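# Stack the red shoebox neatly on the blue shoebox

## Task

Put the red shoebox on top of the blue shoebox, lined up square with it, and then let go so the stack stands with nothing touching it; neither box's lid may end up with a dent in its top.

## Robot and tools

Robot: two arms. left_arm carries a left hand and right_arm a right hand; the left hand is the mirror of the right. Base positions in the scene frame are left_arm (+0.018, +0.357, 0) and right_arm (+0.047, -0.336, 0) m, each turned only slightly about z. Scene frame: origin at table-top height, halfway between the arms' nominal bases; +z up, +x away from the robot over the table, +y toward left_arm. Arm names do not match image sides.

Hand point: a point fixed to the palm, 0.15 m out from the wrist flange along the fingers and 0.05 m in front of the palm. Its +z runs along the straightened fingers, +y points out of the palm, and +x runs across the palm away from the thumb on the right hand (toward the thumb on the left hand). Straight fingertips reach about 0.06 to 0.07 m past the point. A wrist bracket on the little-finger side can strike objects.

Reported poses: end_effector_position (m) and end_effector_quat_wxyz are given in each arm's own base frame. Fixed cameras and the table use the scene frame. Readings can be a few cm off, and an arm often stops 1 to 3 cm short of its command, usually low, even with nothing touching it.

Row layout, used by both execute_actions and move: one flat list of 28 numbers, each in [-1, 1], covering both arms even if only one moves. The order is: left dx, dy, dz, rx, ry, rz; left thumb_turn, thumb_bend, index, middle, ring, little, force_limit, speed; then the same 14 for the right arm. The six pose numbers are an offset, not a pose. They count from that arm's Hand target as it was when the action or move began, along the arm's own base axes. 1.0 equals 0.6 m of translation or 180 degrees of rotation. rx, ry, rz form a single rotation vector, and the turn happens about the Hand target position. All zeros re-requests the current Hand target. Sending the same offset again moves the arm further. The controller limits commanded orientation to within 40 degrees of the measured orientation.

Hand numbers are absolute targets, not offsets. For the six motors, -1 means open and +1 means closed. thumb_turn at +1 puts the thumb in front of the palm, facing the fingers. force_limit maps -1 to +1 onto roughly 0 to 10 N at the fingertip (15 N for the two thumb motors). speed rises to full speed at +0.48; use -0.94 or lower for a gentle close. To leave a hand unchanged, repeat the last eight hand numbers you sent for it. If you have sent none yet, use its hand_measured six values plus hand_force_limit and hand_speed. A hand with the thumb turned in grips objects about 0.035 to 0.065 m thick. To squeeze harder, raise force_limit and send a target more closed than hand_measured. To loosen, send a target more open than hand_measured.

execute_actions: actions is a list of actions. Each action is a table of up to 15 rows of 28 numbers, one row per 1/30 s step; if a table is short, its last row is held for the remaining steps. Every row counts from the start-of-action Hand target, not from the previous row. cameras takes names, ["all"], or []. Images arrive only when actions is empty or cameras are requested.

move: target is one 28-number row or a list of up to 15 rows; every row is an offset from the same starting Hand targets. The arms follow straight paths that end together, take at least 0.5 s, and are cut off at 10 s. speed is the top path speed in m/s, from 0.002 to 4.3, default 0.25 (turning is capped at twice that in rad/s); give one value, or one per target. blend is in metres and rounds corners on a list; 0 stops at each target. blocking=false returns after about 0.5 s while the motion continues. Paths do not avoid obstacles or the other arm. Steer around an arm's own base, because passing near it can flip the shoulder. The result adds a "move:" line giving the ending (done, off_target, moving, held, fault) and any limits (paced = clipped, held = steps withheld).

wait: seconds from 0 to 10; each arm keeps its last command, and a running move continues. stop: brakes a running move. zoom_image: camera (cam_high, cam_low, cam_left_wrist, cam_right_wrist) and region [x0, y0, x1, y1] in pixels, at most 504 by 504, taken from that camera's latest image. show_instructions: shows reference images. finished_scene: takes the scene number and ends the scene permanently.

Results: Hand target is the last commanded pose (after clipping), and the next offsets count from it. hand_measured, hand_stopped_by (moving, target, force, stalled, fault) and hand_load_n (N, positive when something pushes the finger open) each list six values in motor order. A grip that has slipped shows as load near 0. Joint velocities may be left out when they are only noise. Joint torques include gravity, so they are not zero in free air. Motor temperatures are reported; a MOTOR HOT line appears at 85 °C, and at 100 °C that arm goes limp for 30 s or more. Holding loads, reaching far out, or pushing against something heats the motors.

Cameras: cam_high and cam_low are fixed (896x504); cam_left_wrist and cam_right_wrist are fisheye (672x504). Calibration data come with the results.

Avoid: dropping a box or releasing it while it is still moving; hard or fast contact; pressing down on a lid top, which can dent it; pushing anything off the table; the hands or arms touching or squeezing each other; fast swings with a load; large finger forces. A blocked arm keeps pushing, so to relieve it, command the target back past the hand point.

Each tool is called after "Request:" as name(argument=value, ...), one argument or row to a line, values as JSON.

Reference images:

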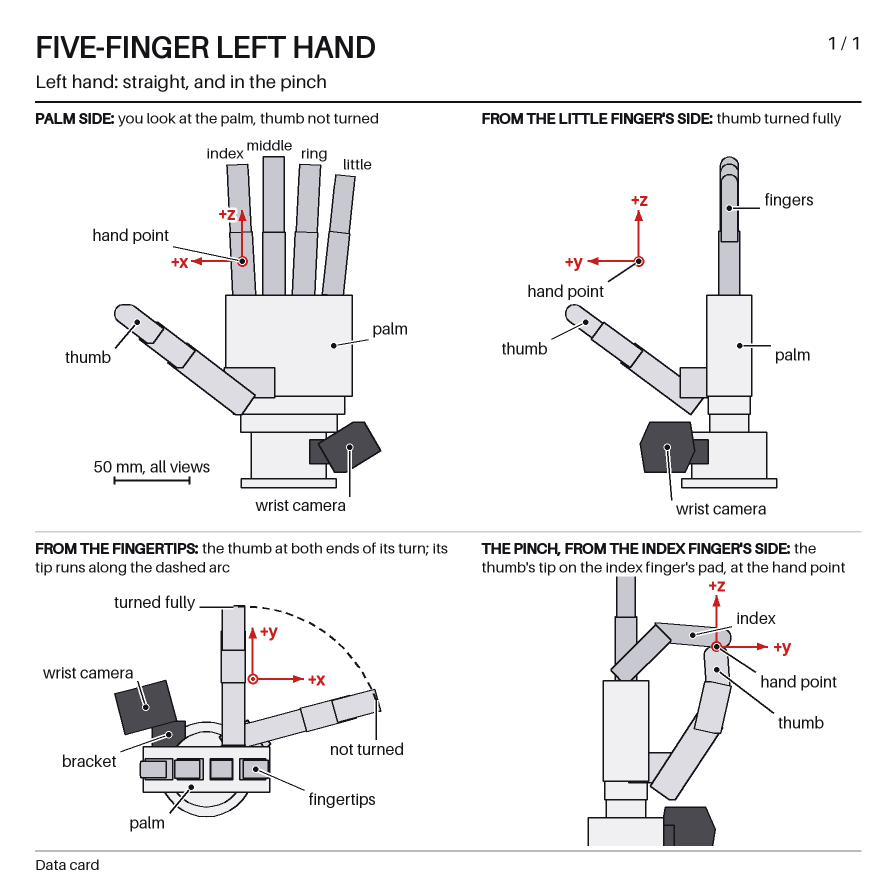

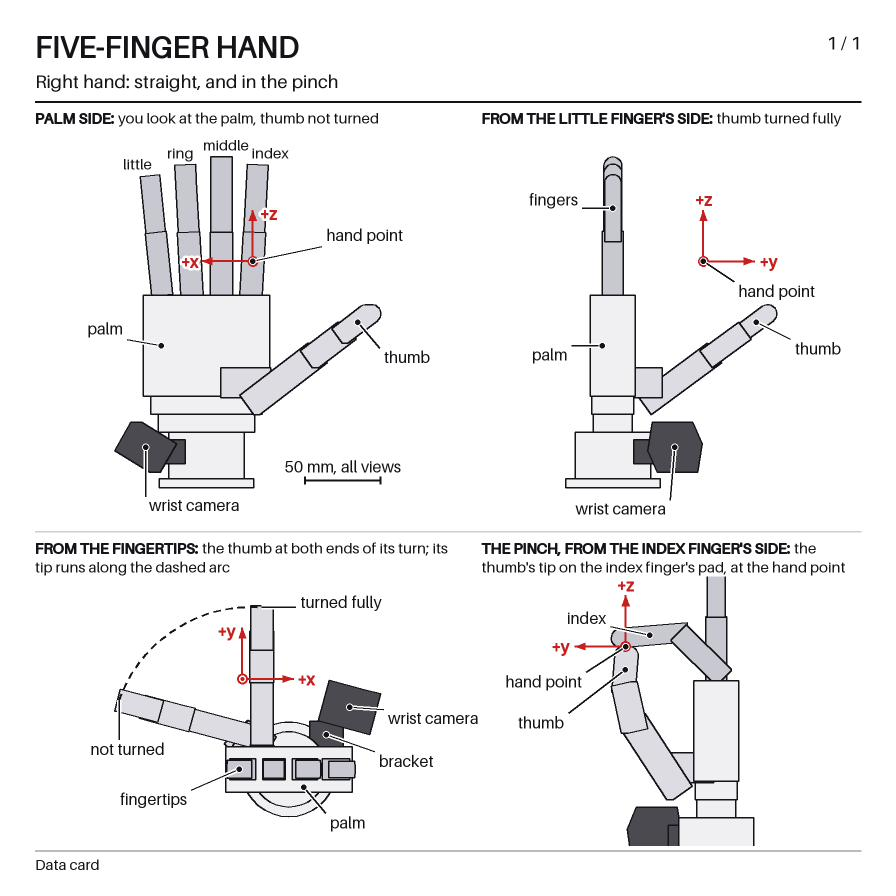

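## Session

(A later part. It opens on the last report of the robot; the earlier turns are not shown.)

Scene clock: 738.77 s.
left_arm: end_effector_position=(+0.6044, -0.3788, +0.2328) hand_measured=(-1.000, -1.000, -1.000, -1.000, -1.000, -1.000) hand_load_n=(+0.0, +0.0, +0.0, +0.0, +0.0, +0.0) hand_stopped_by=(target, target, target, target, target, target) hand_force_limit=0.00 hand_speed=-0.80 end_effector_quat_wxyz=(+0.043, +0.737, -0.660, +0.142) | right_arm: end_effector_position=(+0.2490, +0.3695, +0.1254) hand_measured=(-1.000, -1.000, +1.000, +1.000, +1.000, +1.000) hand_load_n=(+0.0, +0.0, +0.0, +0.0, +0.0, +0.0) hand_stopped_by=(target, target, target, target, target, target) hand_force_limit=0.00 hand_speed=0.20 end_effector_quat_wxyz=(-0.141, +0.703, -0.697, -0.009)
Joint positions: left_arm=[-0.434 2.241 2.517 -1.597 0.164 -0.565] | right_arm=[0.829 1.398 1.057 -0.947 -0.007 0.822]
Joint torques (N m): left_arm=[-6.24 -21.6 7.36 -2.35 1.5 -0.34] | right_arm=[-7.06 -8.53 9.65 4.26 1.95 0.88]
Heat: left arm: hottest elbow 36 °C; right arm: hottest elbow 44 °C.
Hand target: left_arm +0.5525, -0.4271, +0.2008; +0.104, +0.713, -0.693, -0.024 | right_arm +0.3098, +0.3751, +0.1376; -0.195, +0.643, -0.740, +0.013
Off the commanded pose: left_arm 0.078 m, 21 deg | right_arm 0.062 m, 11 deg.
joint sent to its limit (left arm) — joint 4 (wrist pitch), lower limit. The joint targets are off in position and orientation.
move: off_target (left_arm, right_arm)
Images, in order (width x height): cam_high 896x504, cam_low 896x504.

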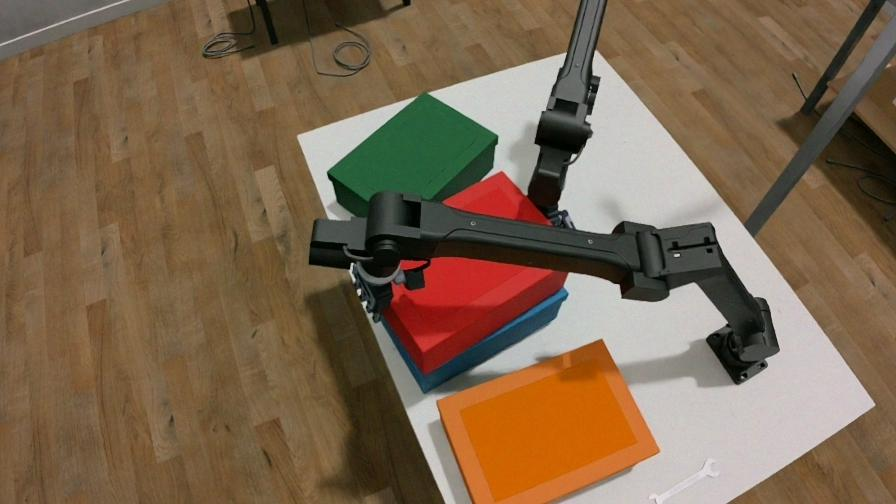

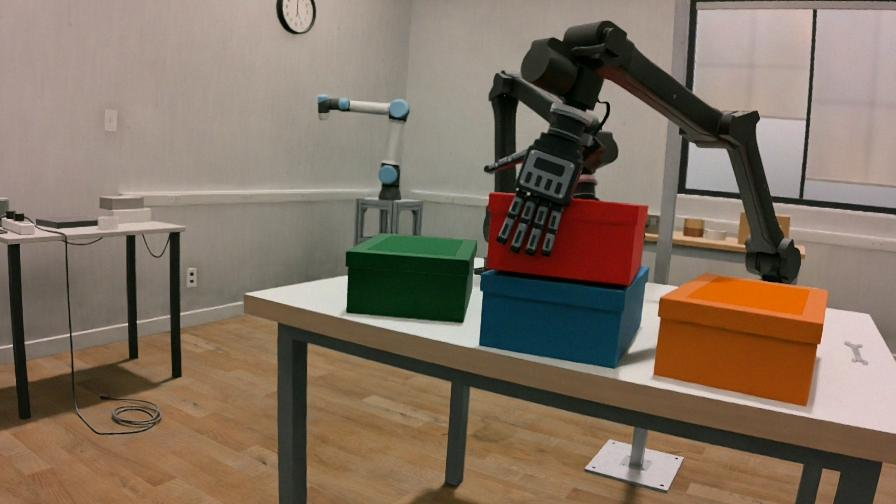

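Request:
move(
  target=[
    [-0.005,-0.012,0,0,0,0,-1,-1,-1,-1,-1,-1,0,-0.8,-0.005,0.043,0.01,0,0,-0.015,-1,-1,1,1,1,1,0,0.2],
    [-0.005,-0.012,-0.025,0,0,0,-1,-1,-1,-1,-1,-1,0,-0.8,-0.005,0.043,0.01,0,0,-0.015,-1,-1,1,1,1,1,0,0.2],
  ],
  speed=0.04,
  cameras=["cam_high","cam_low"],
)

Request:
zoom_image(
  camera="cam_low",
  region=[590, 250, 660, 310],
)

Request:
zoom_image(
  camera="cam_high",
  region=[400, 330, 460, 400],
)

Request:
zoom_image(
  camera="cam_low",
  region=[465, 240, 535, 300],
)

Request:
zoom_image(
  camera="cam_high",
  region=[530, 250, 590, 320],
)

Scene clock: 825.97 s.
left_arm: end_effector_position=(+0.6048, -0.3813, +0.2237) hand_measured=(-1.000, -1.000, -1.000, -1.000, -1.000, -1.000) hand_load_n=(+0.0, +0.0, +0.0, +0.0, +0.0, +0.0) hand_stopped_by=(target, target, target, target, target, target) hand_force_limit=0.00 hand_speed=-0.80 end_effector_quat_wxyz=(+0.043, +0.737, -0.661, +0.136) | right_arm: end_effector_position=(+0.2469, +0.3775, +0.1242) hand_measured=(-1.000, -1.000, +1.000, +1.000, +1.000, +1.000) hand_load_n=(+0.0, +0.0, +0.0, +0.0, +0.5, +0.0) hand_stopped_by=(target, target, target, target, target, target) hand_force_limit=0.00 hand_speed=0.20 end_effector_quat_wxyz=(-0.142, +0.676, -0.723, +0.002)
Joint positions: left_arm=[-0.438 2.254 2.519 -1.597 0.16 -0.565] | right_arm=[0.859 1.397 1.055 -0.946 0.034 0.923]
Joint torques (N m): left_arm=[-7 -21.07 7.16 -2.35 1.49 -0.38] | right_arm=[-6.12 -6.3 13.56 3.33 1.91 0.8]
Heat: left arm: hottest elbow 35 °C; right arm: hottest elbow 43 °C.
Hand target: left_arm +0.5495, -0.4344, +0.1857; +0.104, +0.713, -0.693, -0.024 | right_arm +0.3067, +0.4008, +0.1436; -0.194, +0.626, -0.755, +0.018
Off the commanded pose: left_arm 0.086 m, 20 deg | right_arm 0.067 m, 9 deg.
joint sent to its limit (left arm) — joint 4 (wrist pitch), lower limit. The joint targets are off in position and orientation.
move: off_target (left_arm, right_arm)
Images, in order (width x height): cam_high 896x504, cam_low 896x504.

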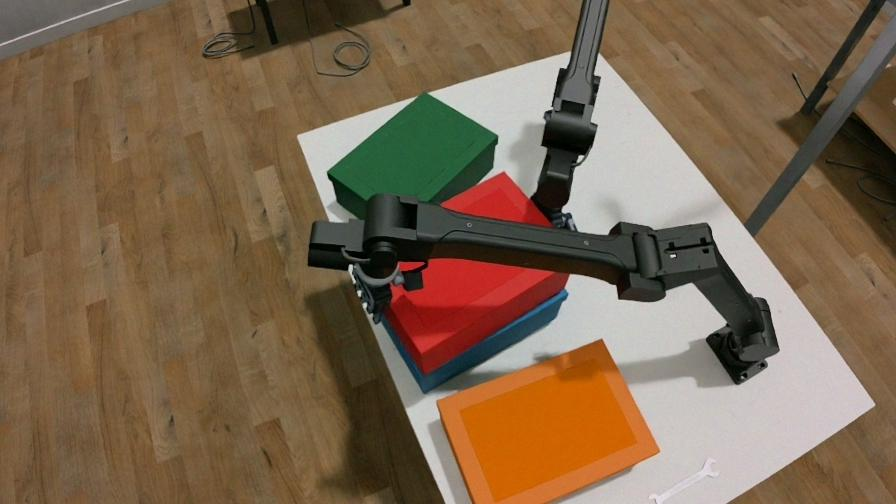

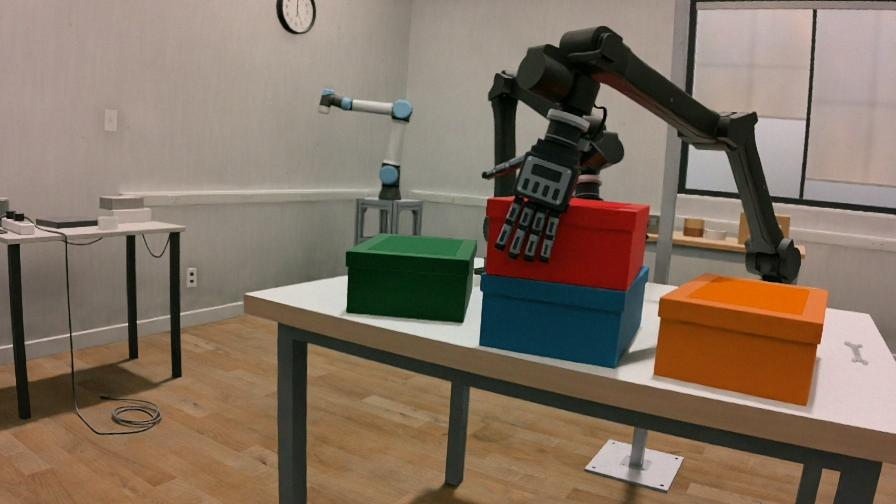

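Scaled by 7.200 from the camera's 896x504 image, which has a finer 1280x720 frame.

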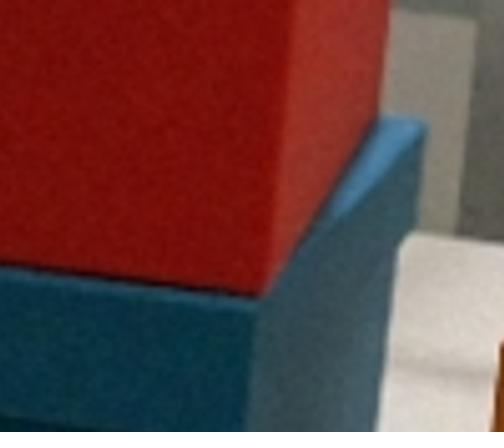

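Scaled by 7.200 from the camera's 896x504 image, which has a finer 1280x720 frame.

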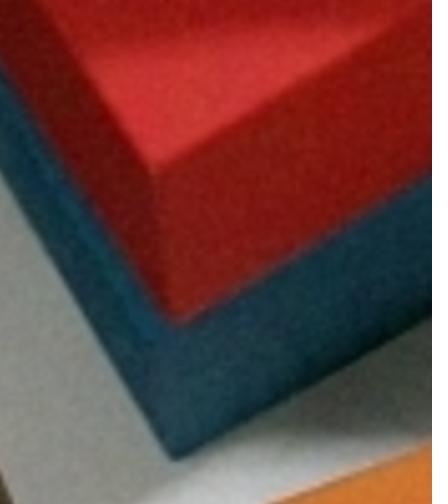

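Scaled by 7.200 from the camera's 896x504 image, which has a finer 1280x720 frame.

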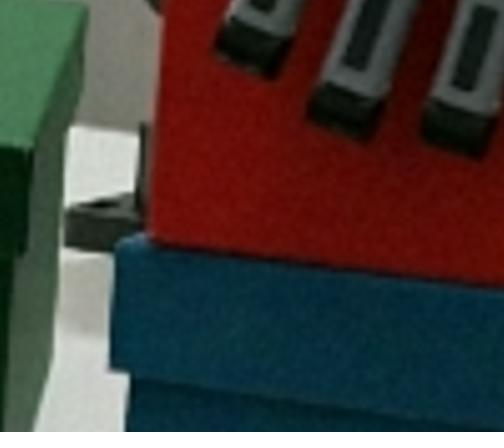

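Scaled by 7.200 from the camera's 896x504 image, which has a finer 1280x720 frame.

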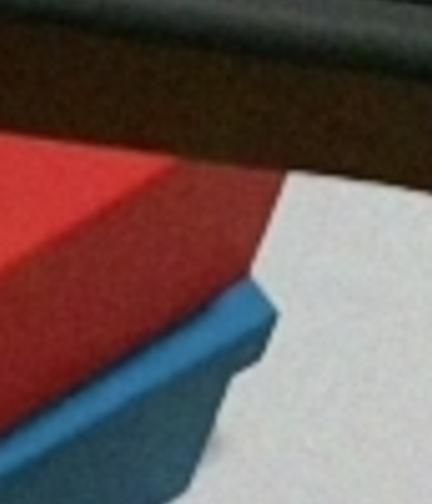

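Request:
move(
  target=[
    [0,-0.003,0.03,0,0,0,-1,-1,-1,-1,-1,-1,0,-0.8,0,0.05,0.013,0,0,-0.01,-1,-1,1,1,1,1,0,0.2],
  ],
  speed=0.04,
  cameras=["cam_high","cam_low"],
)

Request:
zoom_image(
  camera="cam_low",
  region=[590, 250, 660, 310],
)

Request:
zoom_image(
  camera="cam_high",
  region=[400, 330, 460, 400],
)

Request:
zoom_image(
  camera="cam_low",
  region=[465, 240, 535, 300],
)

Request:
zoom_image(
  camera="cam_high",
  region=[530, 250, 590, 320],
)

Request:
zoom_image(
  camera="cam_high",
  region=[470, 150, 550, 240],
)

Scene clock: 859.53 s.
left_arm: end_effector_position=(+0.5962, -0.3962, +0.2268) hand_measured=(-1.000, -1.000, -1.000, -1.000, -1.000, -1.000) hand_load_n=(+0.0, +0.0, +0.0, +0.0, +0.0, +0.0) hand_stopped_by=(target, target, target, target, target, target) hand_force_limit=0.00 hand_speed=-0.80 end_effector_quat_wxyz=(+0.049, +0.728, -0.669, +0.139) | right_arm: end_effector_position=(+0.2400, +0.4071, +0.1248) hand_measured=(-1.000, -1.000, +1.000, +1.000, +1.000, +1.000) hand_load_n=(+0.0, +0.0, +0.0, +0.0, +0.0, +0.0) hand_stopped_by=(target, target, target, target, target, target) hand_force_limit=0.00 hand_speed=0.20 end_effector_quat_wxyz=(+0.140, -0.669, +0.730, -0.005)
Joint positions: left_arm=[-0.459 2.254 2.524 -1.597 0.171 -0.565] | right_arm=[0.921 1.445 1.107 -0.959 0.058 1.001]
Joint torques (N m): left_arm=[-5.54 -22.42 8.05 -2.3 1.29 -0.51] | right_arm=[-6.77 -6.42 14.82 2.41 2.2 0.85]
Heat: left arm: hottest elbow 34 °C; right arm: hottest elbow 44 °C.
Hand target: left_arm +0.5495, -0.4361, +0.2037; +0.104, +0.713, -0.693, -0.024 | right_arm +0.3066, +0.4310, +0.1515; +0.194, -0.614, +0.765, -0.021
Off the commanded pose: left_arm 0.066 m, 20 deg | right_arm 0.076 m, 10 deg.
joint sent to its limit (left arm) — joint 4 (wrist pitch), lower limit. The joint targets are off in orientation, not in position.
move: off_target (left_arm, right_arm)
Images, in order (width x height): cam_high 896x504, cam_low 896x504.

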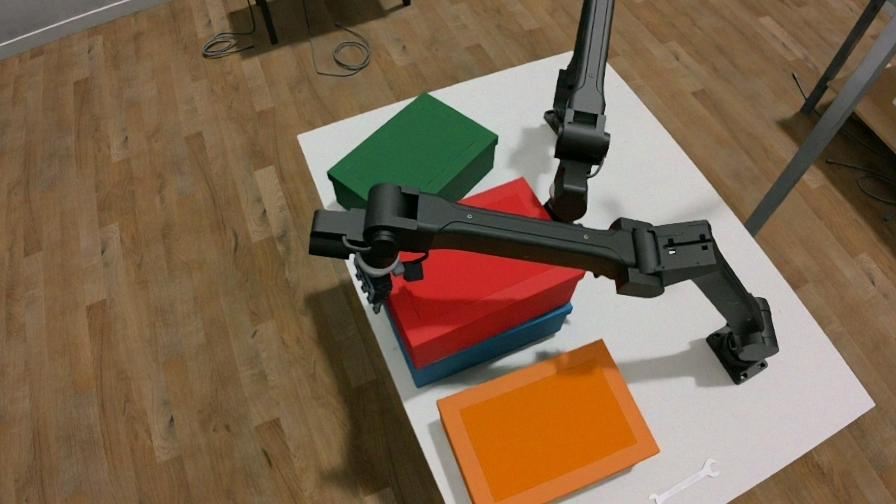

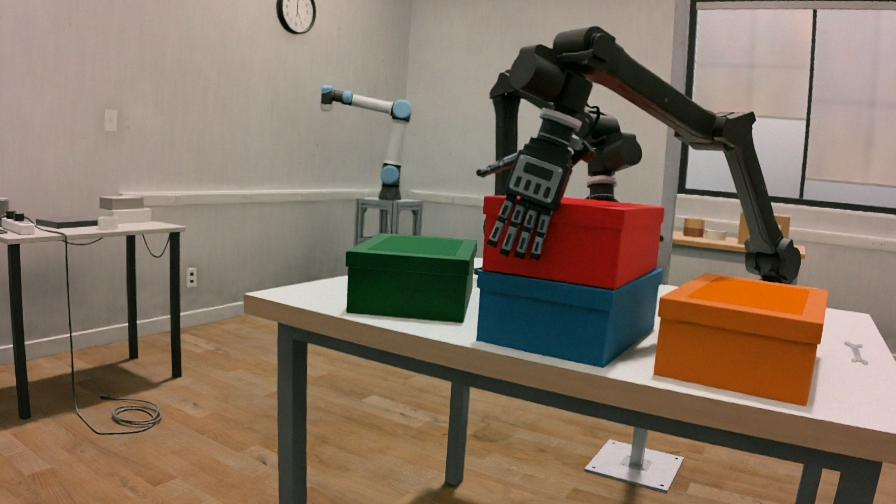

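Scaled by 7.200 from the camera's 896x504 image, which has a finer 1280x720 frame.

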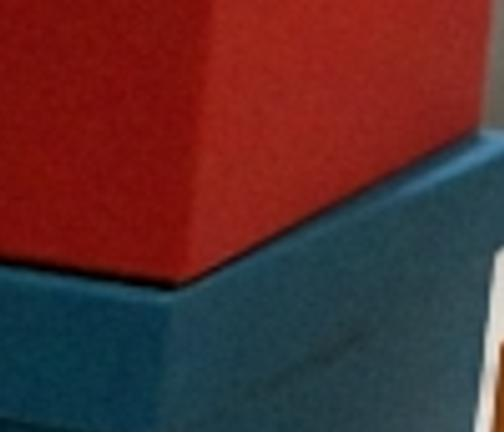

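Scaled by 7.200 from the camera's 896x504 image, which has a finer 1280x720 frame.

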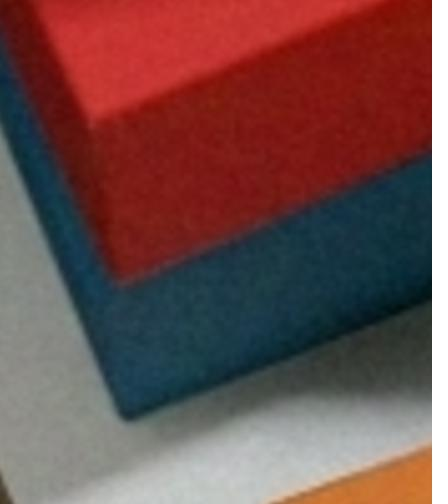

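Scaled by 7.200 from the camera's 896x504 image, which has a finer 1280x720 frame.

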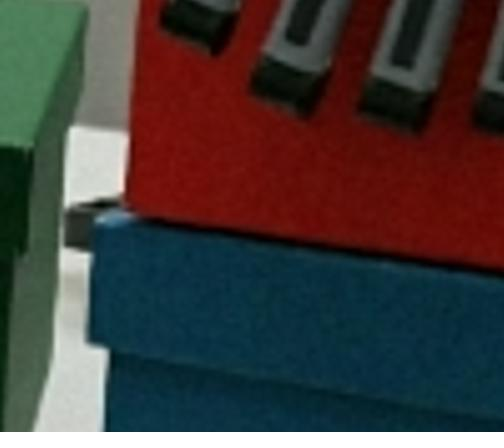

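Scaled by 7.200 from the camera's 896x504 image, which has a finer 1280x720 frame.

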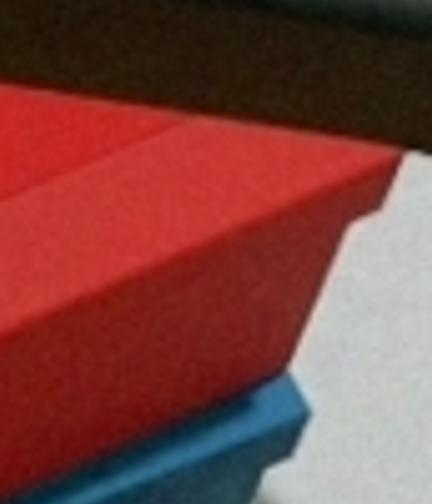

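Scaled by 5.600 from the camera's 896x504 image, which has a finer 1280x720 frame.

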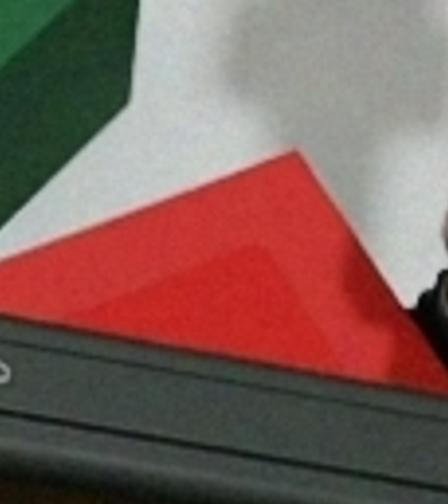

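Request:
move(
  target=[
    [0,0,0.03,0,0,0,-1,-1,-1,-1,-1,-1,0,-0.8,0,0,0.037,0,0,0,-1,-1,1,1,1,1,0,0.2],
    [-0.0133,-0.0042,0.03,0,0,0,-1,-1,-1,-1,-1,-1,0,-0.8,0.005,0.026,0.037,0,0,-0.0167,-1,-1,1,1,1,1,0,0.2],
  ],
  speed=0.04,
  cameras=["cam_high","cam_low"],
)

Request:
zoom_image(
  camera="cam_low",
  region=[590, 250, 660, 310],
)

Request:
zoom_image(
  camera="cam_high",
  region=[390, 330, 450, 400],
)

Request:
zoom_image(
  camera="cam_low",
  region=[465, 240, 535, 300],
)

Request:
zoom_image(
  camera="cam_high",
  region=[540, 260, 600, 330],
)

Scene clock: 909.77 s.
left_arm: end_effector_position=(+0.5899, -0.4064, +0.2284) hand_measured=(-1.000, -1.000, -1.000, -1.000, -1.000, -1.000) hand_load_n=(+0.0, +0.0, +0.0, +0.0, +0.0, +0.0) hand_stopped_by=(target, target, target, target, target, target) hand_force_limit=0.00 hand_speed=-0.80 end_effector_quat_wxyz=(+0.053, +0.723, -0.674, +0.141) | right_arm: end_effector_position=(+0.2363, +0.4203, +0.1276) hand_measured=(-1.000, -1.000, +1.000, +1.000, +1.000, +1.000) hand_load_n=(+0.0, +0.0, +0.0, +0.0, +0.5, +0.0) hand_stopped_by=(target, target, target, target, target, target) hand_force_limit=0.00 hand_speed=0.20 end_effector_quat_wxyz=(+0.119, -0.653, +0.748, -0.014)
Joint positions: left_arm=[-0.474 2.254 2.527 -1.597 0.177 -0.566] | right_arm=[0.952 1.484 1.165 -1.025 0.081 1.078]
Joint torques (N m): left_arm=[-4.84 -24.76 6.89 -2.35 1.17 -0.62] | right_arm=[-6.36 -10.29 16.09 2.09 2.49 0.79]
Motor temperatures (°C): left_arm=[22 33 34 24 32 25] | right_arm=[23 26 50 23 39 24]
Heat: left arm: hottest elbow 34 °C; right arm: hottest elbow 50 °C.
Hand target: left_arm +0.5416, -0.4387, +0.2216; +0.104, +0.713, -0.693, -0.024 | right_arm +0.3098, +0.4464, +0.1736; +0.193, -0.594, +0.781, -0.026
Off the commanded pose: left_arm 0.058 m, 20 deg | right_arm 0.091 m, 12 deg.
joint sent to its limit (left arm) — joint 4 (wrist pitch), lower limit. The joint targets are off in orientation, not in position.
move: off_target (left_arm, right_arm)
Images, in order (width x height): cam_high 896x504, cam_low 896x504.

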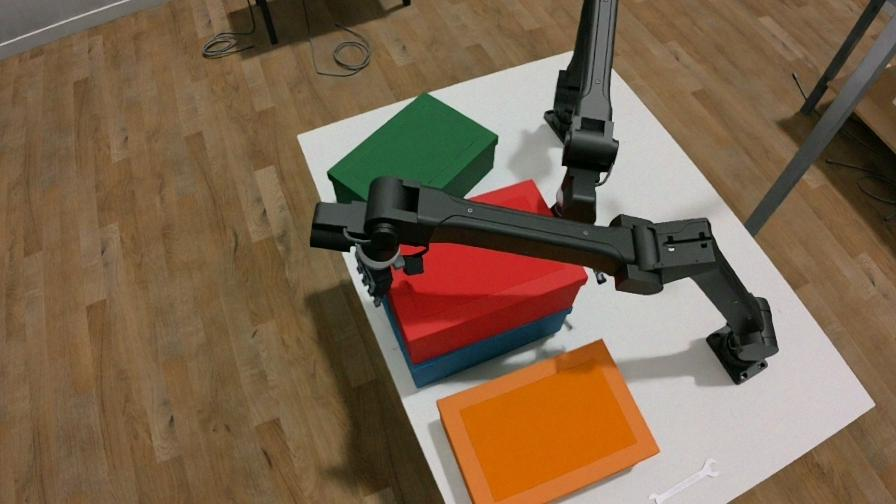

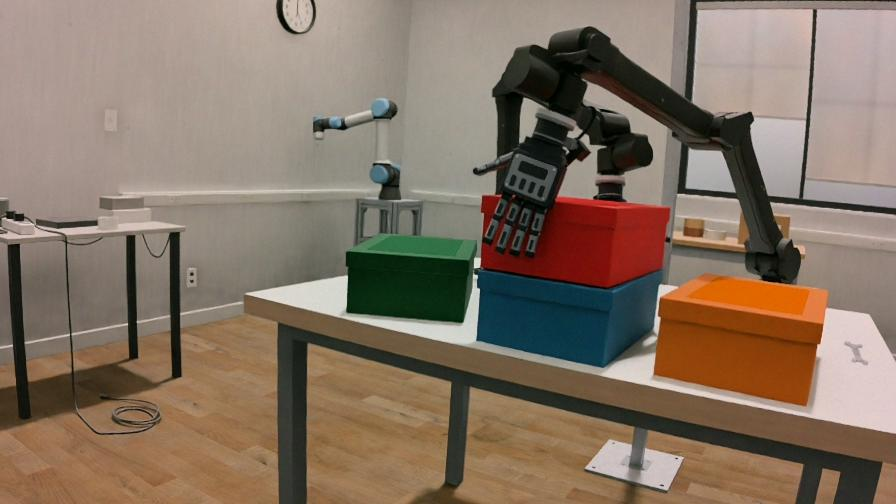

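Scaled by 7.200 from the camera's 896x504 image, which has a finer 1280x720 frame.

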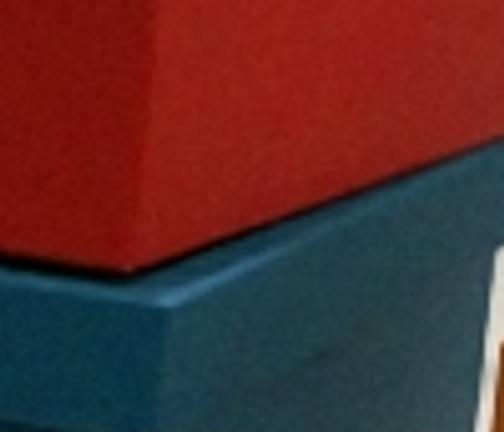

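Scaled by 7.200 from the camera's 896x504 image, which has a finer 1280x720 frame.

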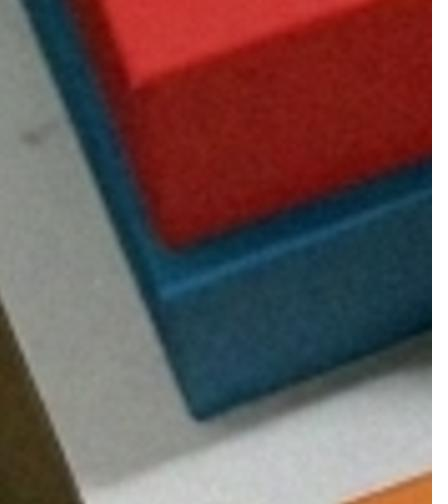

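Scaled by 7.200 from the camera's 896x504 image, which has a finer 1280x720 frame.

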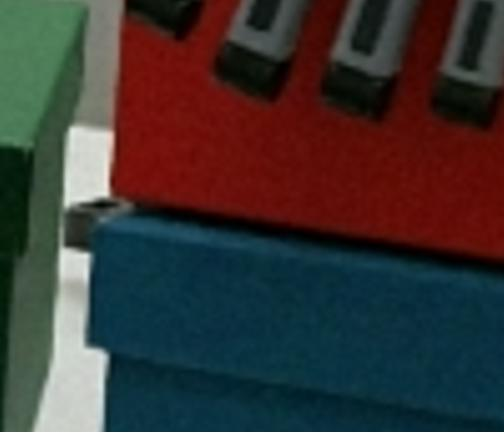

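Scaled by 7.200 from the camera's 896x504 image, which has a finer 1280x720 frame.

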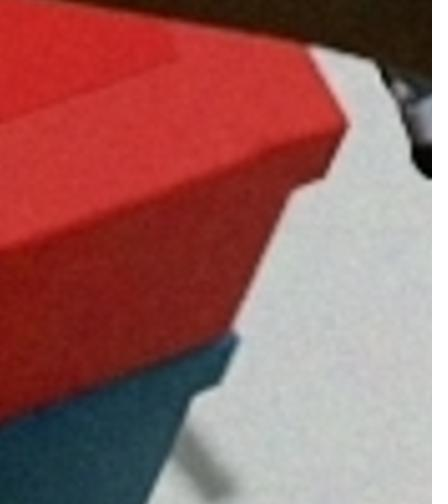

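Request:
move(
  target=[
    [0.0167,0.0133,0,0,0,0,-1,-1,-1,-1,-1,-1,0,-0.8,0.0167,-0.0133,0,0,0,0.008,-1,-1,1,1,1,1,0,0.2],
  ],
  speed=0.04,
  cameras=["cam_high","cam_low"],
)

Request:
zoom_image(
  camera="cam_low",
  region=[590, 250, 660, 310],
)

Request:
zoom_image(
  camera="cam_high",
  region=[390, 330, 450, 400],
)

Request:
zoom_image(
  camera="cam_low",
  region=[465, 240, 535, 300],
)

Request:
zoom_image(
  camera="cam_high",
  region=[540, 260, 600, 330],
)

Scene clock: 937.83 s.
left_arm: end_effector_position=(+0.5893, -0.4072, +0.2289) hand_measured=(-1.000, -1.000, -1.000, -1.000, -1.000, -1.000) hand_load_n=(+0.0, +0.0, +0.0, +0.0, +0.0, +0.0) hand_stopped_by=(target, target, target, target, target, target) hand_force_limit=0.00 hand_speed=-0.80 end_effector_quat_wxyz=(+0.055, +0.723, -0.674, +0.142) | right_arm: end_effector_position=(+0.2352, +0.4204, +0.1276) hand_measured=(-1.000, -1.000, +1.000, +1.000, +1.000, +1.000) hand_load_n=(+0.0, +0.0, +0.0, +0.0, +0.0, +0.0) hand_stopped_by=(target, target, target, target, target, target) hand_force_limit=0.00 hand_speed=0.20 end_effector_quat_wxyz=(+0.118, -0.659, +0.742, -0.012)
Joint positions: left_arm=[-0.474 2.254 2.527 -1.597 0.183 -0.566] | right_arm=[0.952 1.485 1.167 -1.026 0.076 1.062]
Joint torques (N m): left_arm=[-3.55 -24.18 8.28 -2.37 1.09 -0.5] | right_arm=[-9.93 -9.93 16.17 2.51 2.08 0.39]
Heat: left arm: hottest elbow 35 °C; right arm: hottest elbow 52 °C.
Hand target: left_arm +0.5516, -0.4306, +0.2216; +0.104, +0.713, -0.693, -0.024 | right_arm +0.3199, +0.4385, +0.1736; +0.194, -0.603, +0.773, -0.024
Off the commanded pose: left_arm 0.045 m, 20 deg | right_arm 0.098 m, 11 deg.
joint sent to its limit (left arm) — joint 4 (wrist pitch), lower limit. The joint targets are off in orientation, not in position.
move: off_target (left_arm, right_arm)
Images, in order (width x height): cam_high 896x504, cam_low 896x504.

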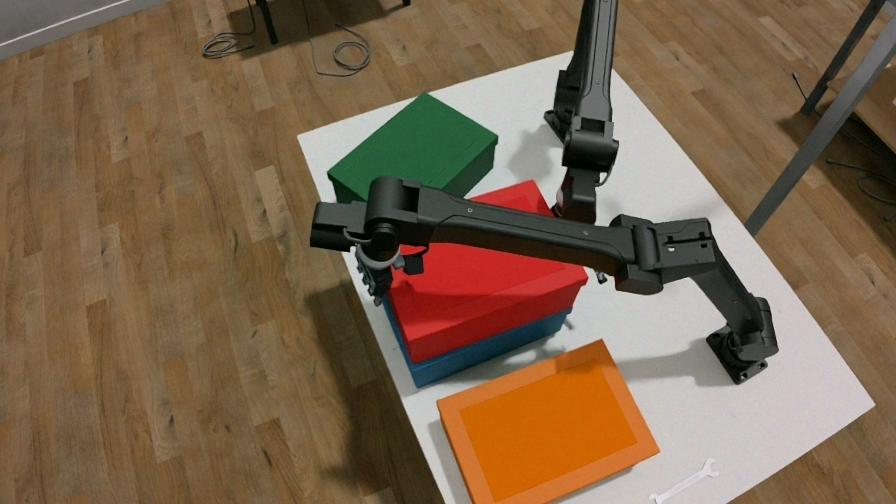

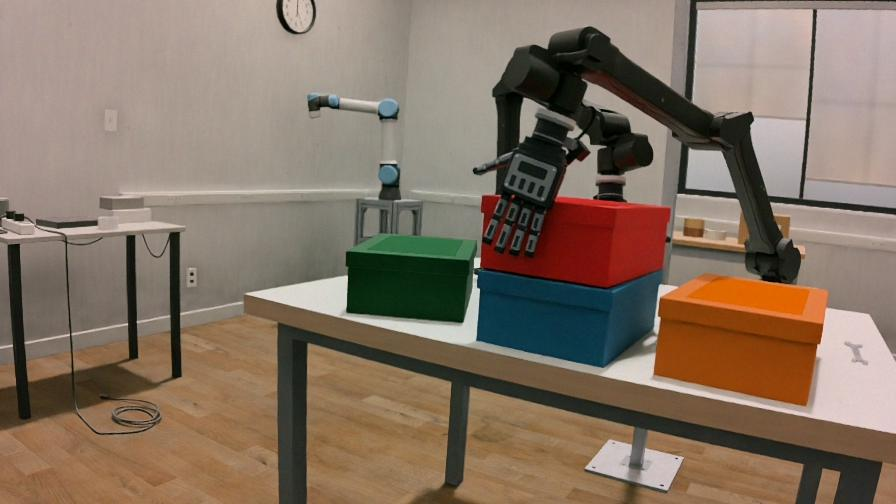

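Scaled by 7.200 from the camera's 896x504 image, which has a finer 1280x720 frame.

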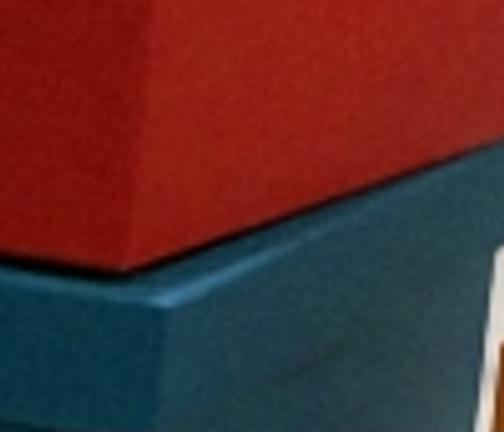

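Scaled by 7.200 from the camera's 896x504 image, which has a finer 1280x720 frame.

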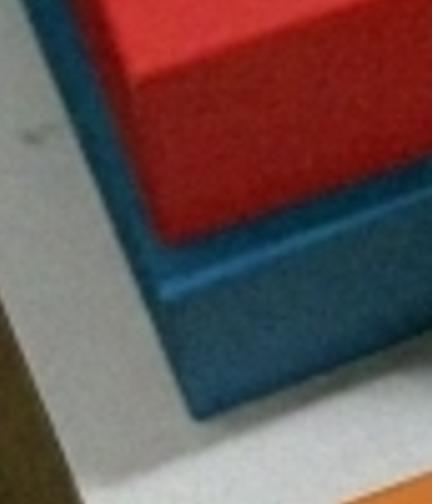

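Scaled by 7.200 from the camera's 896x504 image, which has a finer 1280x720 frame.

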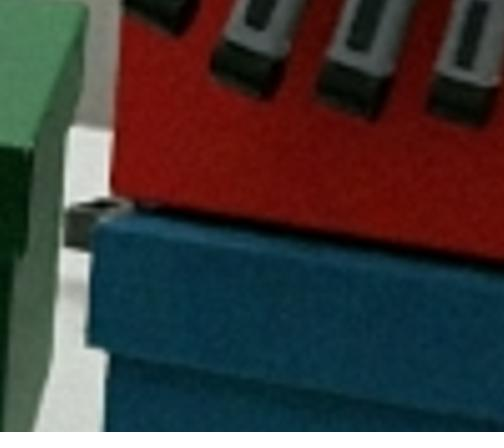

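Scaled by 7.200 from the camera's 896x504 image, which has a finer 1280x720 frame.

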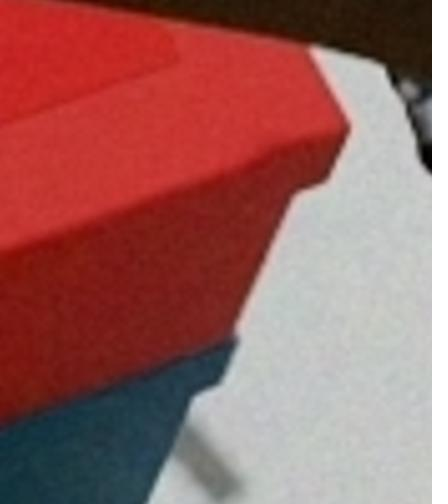

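Request:
move(
  target=[
    [0.015,0.0167,0.005,0,0,0,-1,-1,-1,-1,-1,-1,0,-0.8,0.015,-0.015,0.01,0,0,0.008,-1,-1,1,1,1,1,0,0.2],
  ],
  speed=0.05,
  cameras=["cam_high","cam_low"],
)

Request:
zoom_image(
  camera="cam_low",
  region=[590, 250, 660, 310],
)

Request:
zoom_image(
  camera="cam_high",
  region=[390, 330, 450, 400],
)

Request:
zoom_image(
  camera="cam_high",
  region=[540, 260, 600, 330],
)

Scene clock: 948.50 s.
left_arm: end_effector_position=(+0.5956, -0.3996, +0.2320) hand_measured=(-1.000, -1.000, -1.000, -1.000, -1.000, -1.000) hand_load_n=(+0.0, +0.0, +0.0, +0.0, +0.0, +0.0) hand_stopped_by=(target, target, target, target, target, target) hand_force_limit=0.00 hand_speed=-0.80 end_effector_quat_wxyz=(+0.054, +0.725, -0.671, +0.146) | right_arm: end_effector_position=(+0.2395, +0.4139, +0.1287) hand_measured=(-1.000, -1.000, +1.000, +1.000, +1.000, +1.000) hand_load_n=(+0.0, -0.5, +0.0, +0.0, +0.0, +0.0) hand_stopped_by=(target, target, target, target, target, target) hand_force_limit=0.00 hand_speed=0.20 end_effector_quat_wxyz=(-0.116, +0.673, -0.731, +0.006)
Joint positions: left_arm=[-0.461 2.254 2.534 -1.597 0.184 -0.562] | right_arm=[0.928 1.485 1.169 -1.029 0.054 1.005]
Joint torques (N m): left_arm=[-3.19 -23.88 8.58 -2.3 1.13 -0.39] | right_arm=[-10.23 -10.87 16.62 2.17 2.08 0.46]
Heat: left arm: hottest elbow 35 °C; right arm: hottest elbow 51 °C.
Hand target: left_arm +0.5607, -0.4205, +0.2247; +0.104, +0.713, -0.693, -0.024 | right_arm +0.3287, +0.4296, +0.1795; -0.194, +0.613, -0.766, +0.021
Off the commanded pose: left_arm 0.041 m, 21 deg | right_arm 0.104 m, 12 deg.
joint sent to its limit (left arm) — joint 4 (wrist pitch), lower limit. The joint targets are off in orientation, not in position.
move: off_target (left_arm, right_arm)
Images, in order (width x height): cam_high 896x504, cam_low 896x504.

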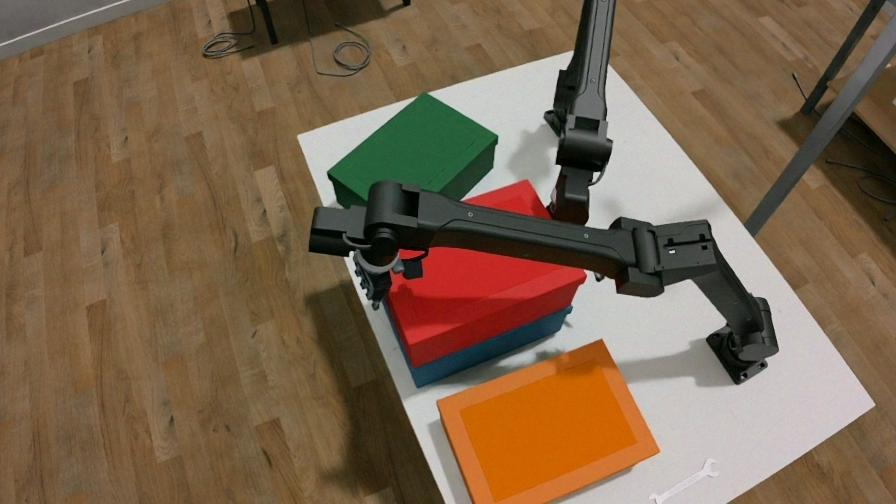

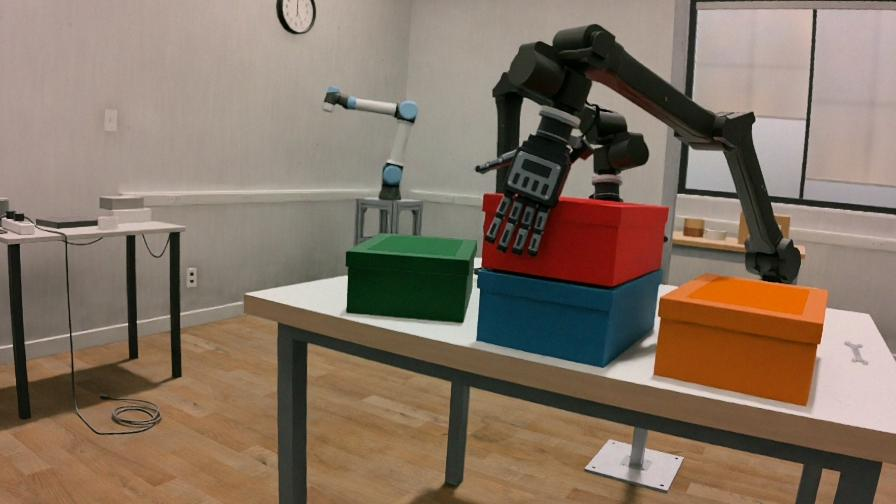

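Scaled by 7.200 from the camera's 896x504 image, which has a finer 1280x720 frame.

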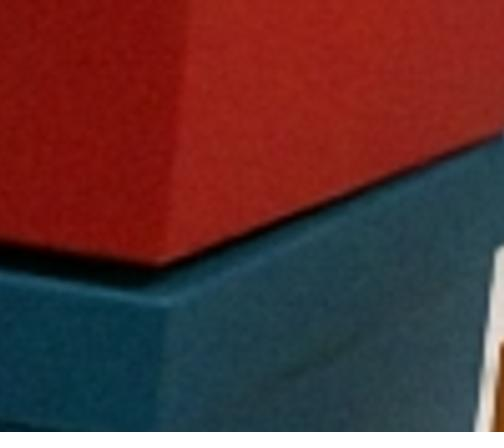

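Scaled by 7.200 from the camera's 896x504 image, which has a finer 1280x720 frame.

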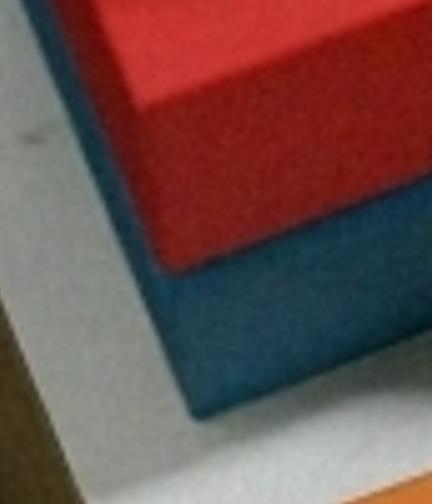

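Scaled by 7.200 from the camera's 896x504 image, which has a finer 1280x720 frame.

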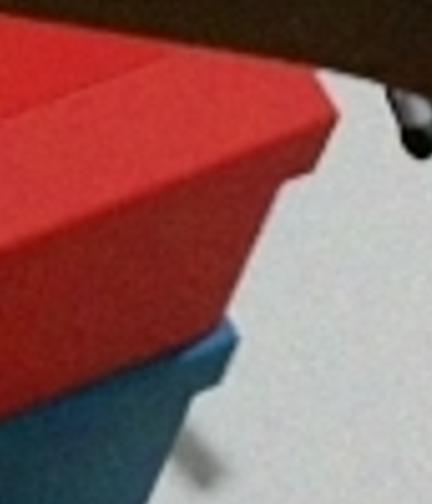

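Request:
move(
  target=[
    [0,0.002,-0.03,0,0,0,-1,-1,-1,-1,-1,-1,0,-0.8,0,0.002,-0.015,0,0,0,-1,-1,1,1,1,1,0,0.2],
  ],
  speed=0.04,
  cameras=["cam_high","cam_low"],
)

Request:
zoom_image(
  camera="cam_low",
  region=[590, 250, 660, 310],
)

Request:
zoom_image(
  camera="cam_high",
  region=[390, 330, 450, 400],
)

Request:
zoom_image(
  camera="cam_high",
  region=[540, 260, 600, 330],
)

Request:
zoom_image(
  camera="cam_low",
  region=[465, 240, 535, 300],
)

Scene clock: 969.10 s.
left_arm: end_effector_position=(+0.5954, -0.3991, +0.2315) hand_measured=(-1.000, -1.000, -1.000, -1.000, -1.000, -1.000) hand_load_n=(+0.0, +0.0, +0.0, +0.0, +0.0, +0.0) hand_stopped_by=(target, target, target, target, target, target) hand_force_limit=0.00 hand_speed=-0.80 end_effector_quat_wxyz=(+0.053, +0.722, -0.674, +0.146) | right_arm: end_effector_position=(+0.2397, +0.4132, +0.1284) hand_measured=(-1.000, -1.000, +1.000, +1.000, +1.000, +1.000) hand_load_n=(+0.0, +0.0, +0.0, +0.0, +0.0, +0.0) hand_stopped_by=(target, target, target, target, target, target) hand_force_limit=0.00 hand_speed=0.20 end_effector_quat_wxyz=(-0.114, +0.673, -0.731, +0.007)
Joint positions: left_arm=[-0.461 2.255 2.534 -1.597 0.184 -0.554] | right_arm=[0.927 1.486 1.169 -1.031 0.055 1.004]
Joint torques (N m): left_arm=[-3.14 -22.36 7.65 -2.37 0.99 -0.42] | right_arm=[-9.7 -10.34 15.49 3.15 2.01 0.48]
Heat: left arm: hottest elbow 35 °C; right arm: hottest elbow 54 °C.
Hand target: left_arm +0.5607, -0.4193, +0.2067; +0.104, +0.713, -0.693, -0.024 | right_arm +0.3288, +0.4307, +0.1707; -0.194, +0.613, -0.766, +0.021
Off the commanded pose: left_arm 0.047 m, 21 deg | right_arm 0.100 m, 12 deg.
joint sent to its limit (left arm) — joint 4 (wrist pitch), lower limit. The joint targets are off in orientation, not in position.
move: off_target (left_arm, right_arm)
Images, in order (width x height): cam_high 896x504, cam_low 896x504.

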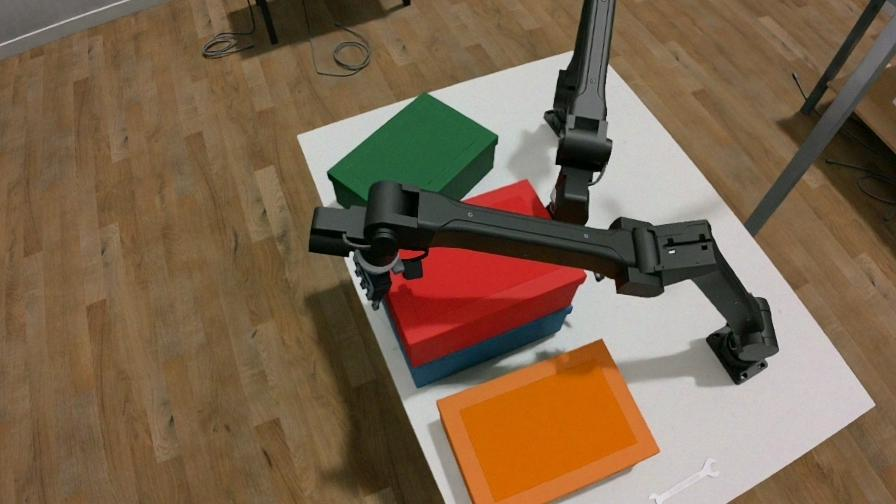

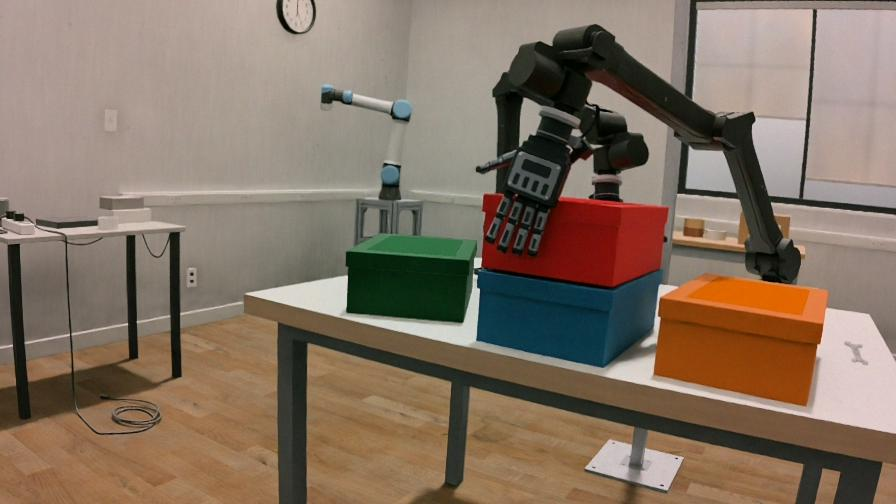

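Scaled by 7.200 from the camera's 896x504 image, which has a finer 1280x720 frame.

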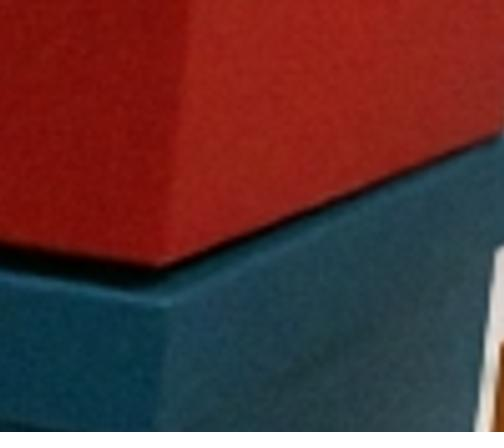

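Scaled by 7.200 from the camera's 896x504 image, which has a finer 1280x720 frame.

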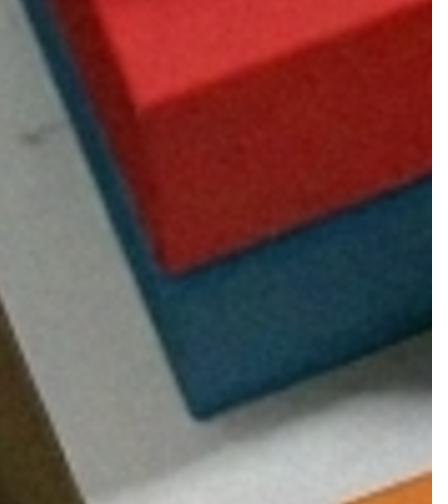

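Scaled by 7.200 from the camera's 896x504 image, which has a finer 1280x720 frame.

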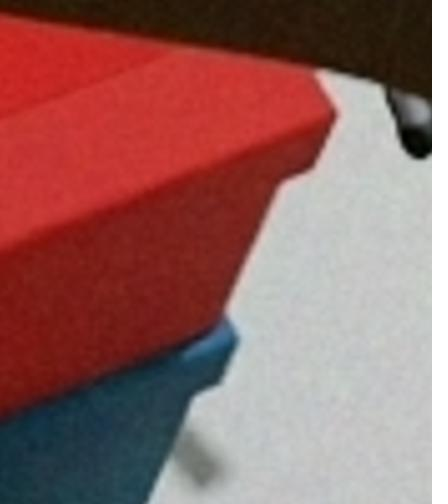

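Scaled by 7.200 from the camera's 896x504 image, which has a finer 1280x720 frame.

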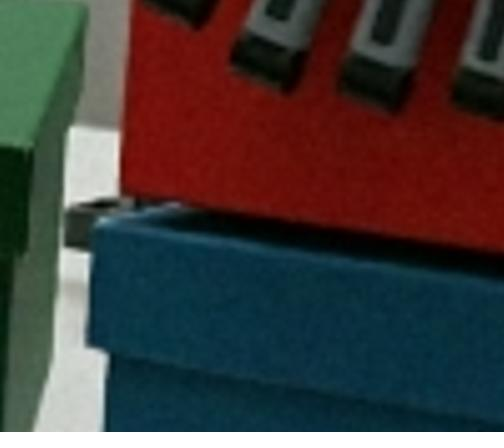

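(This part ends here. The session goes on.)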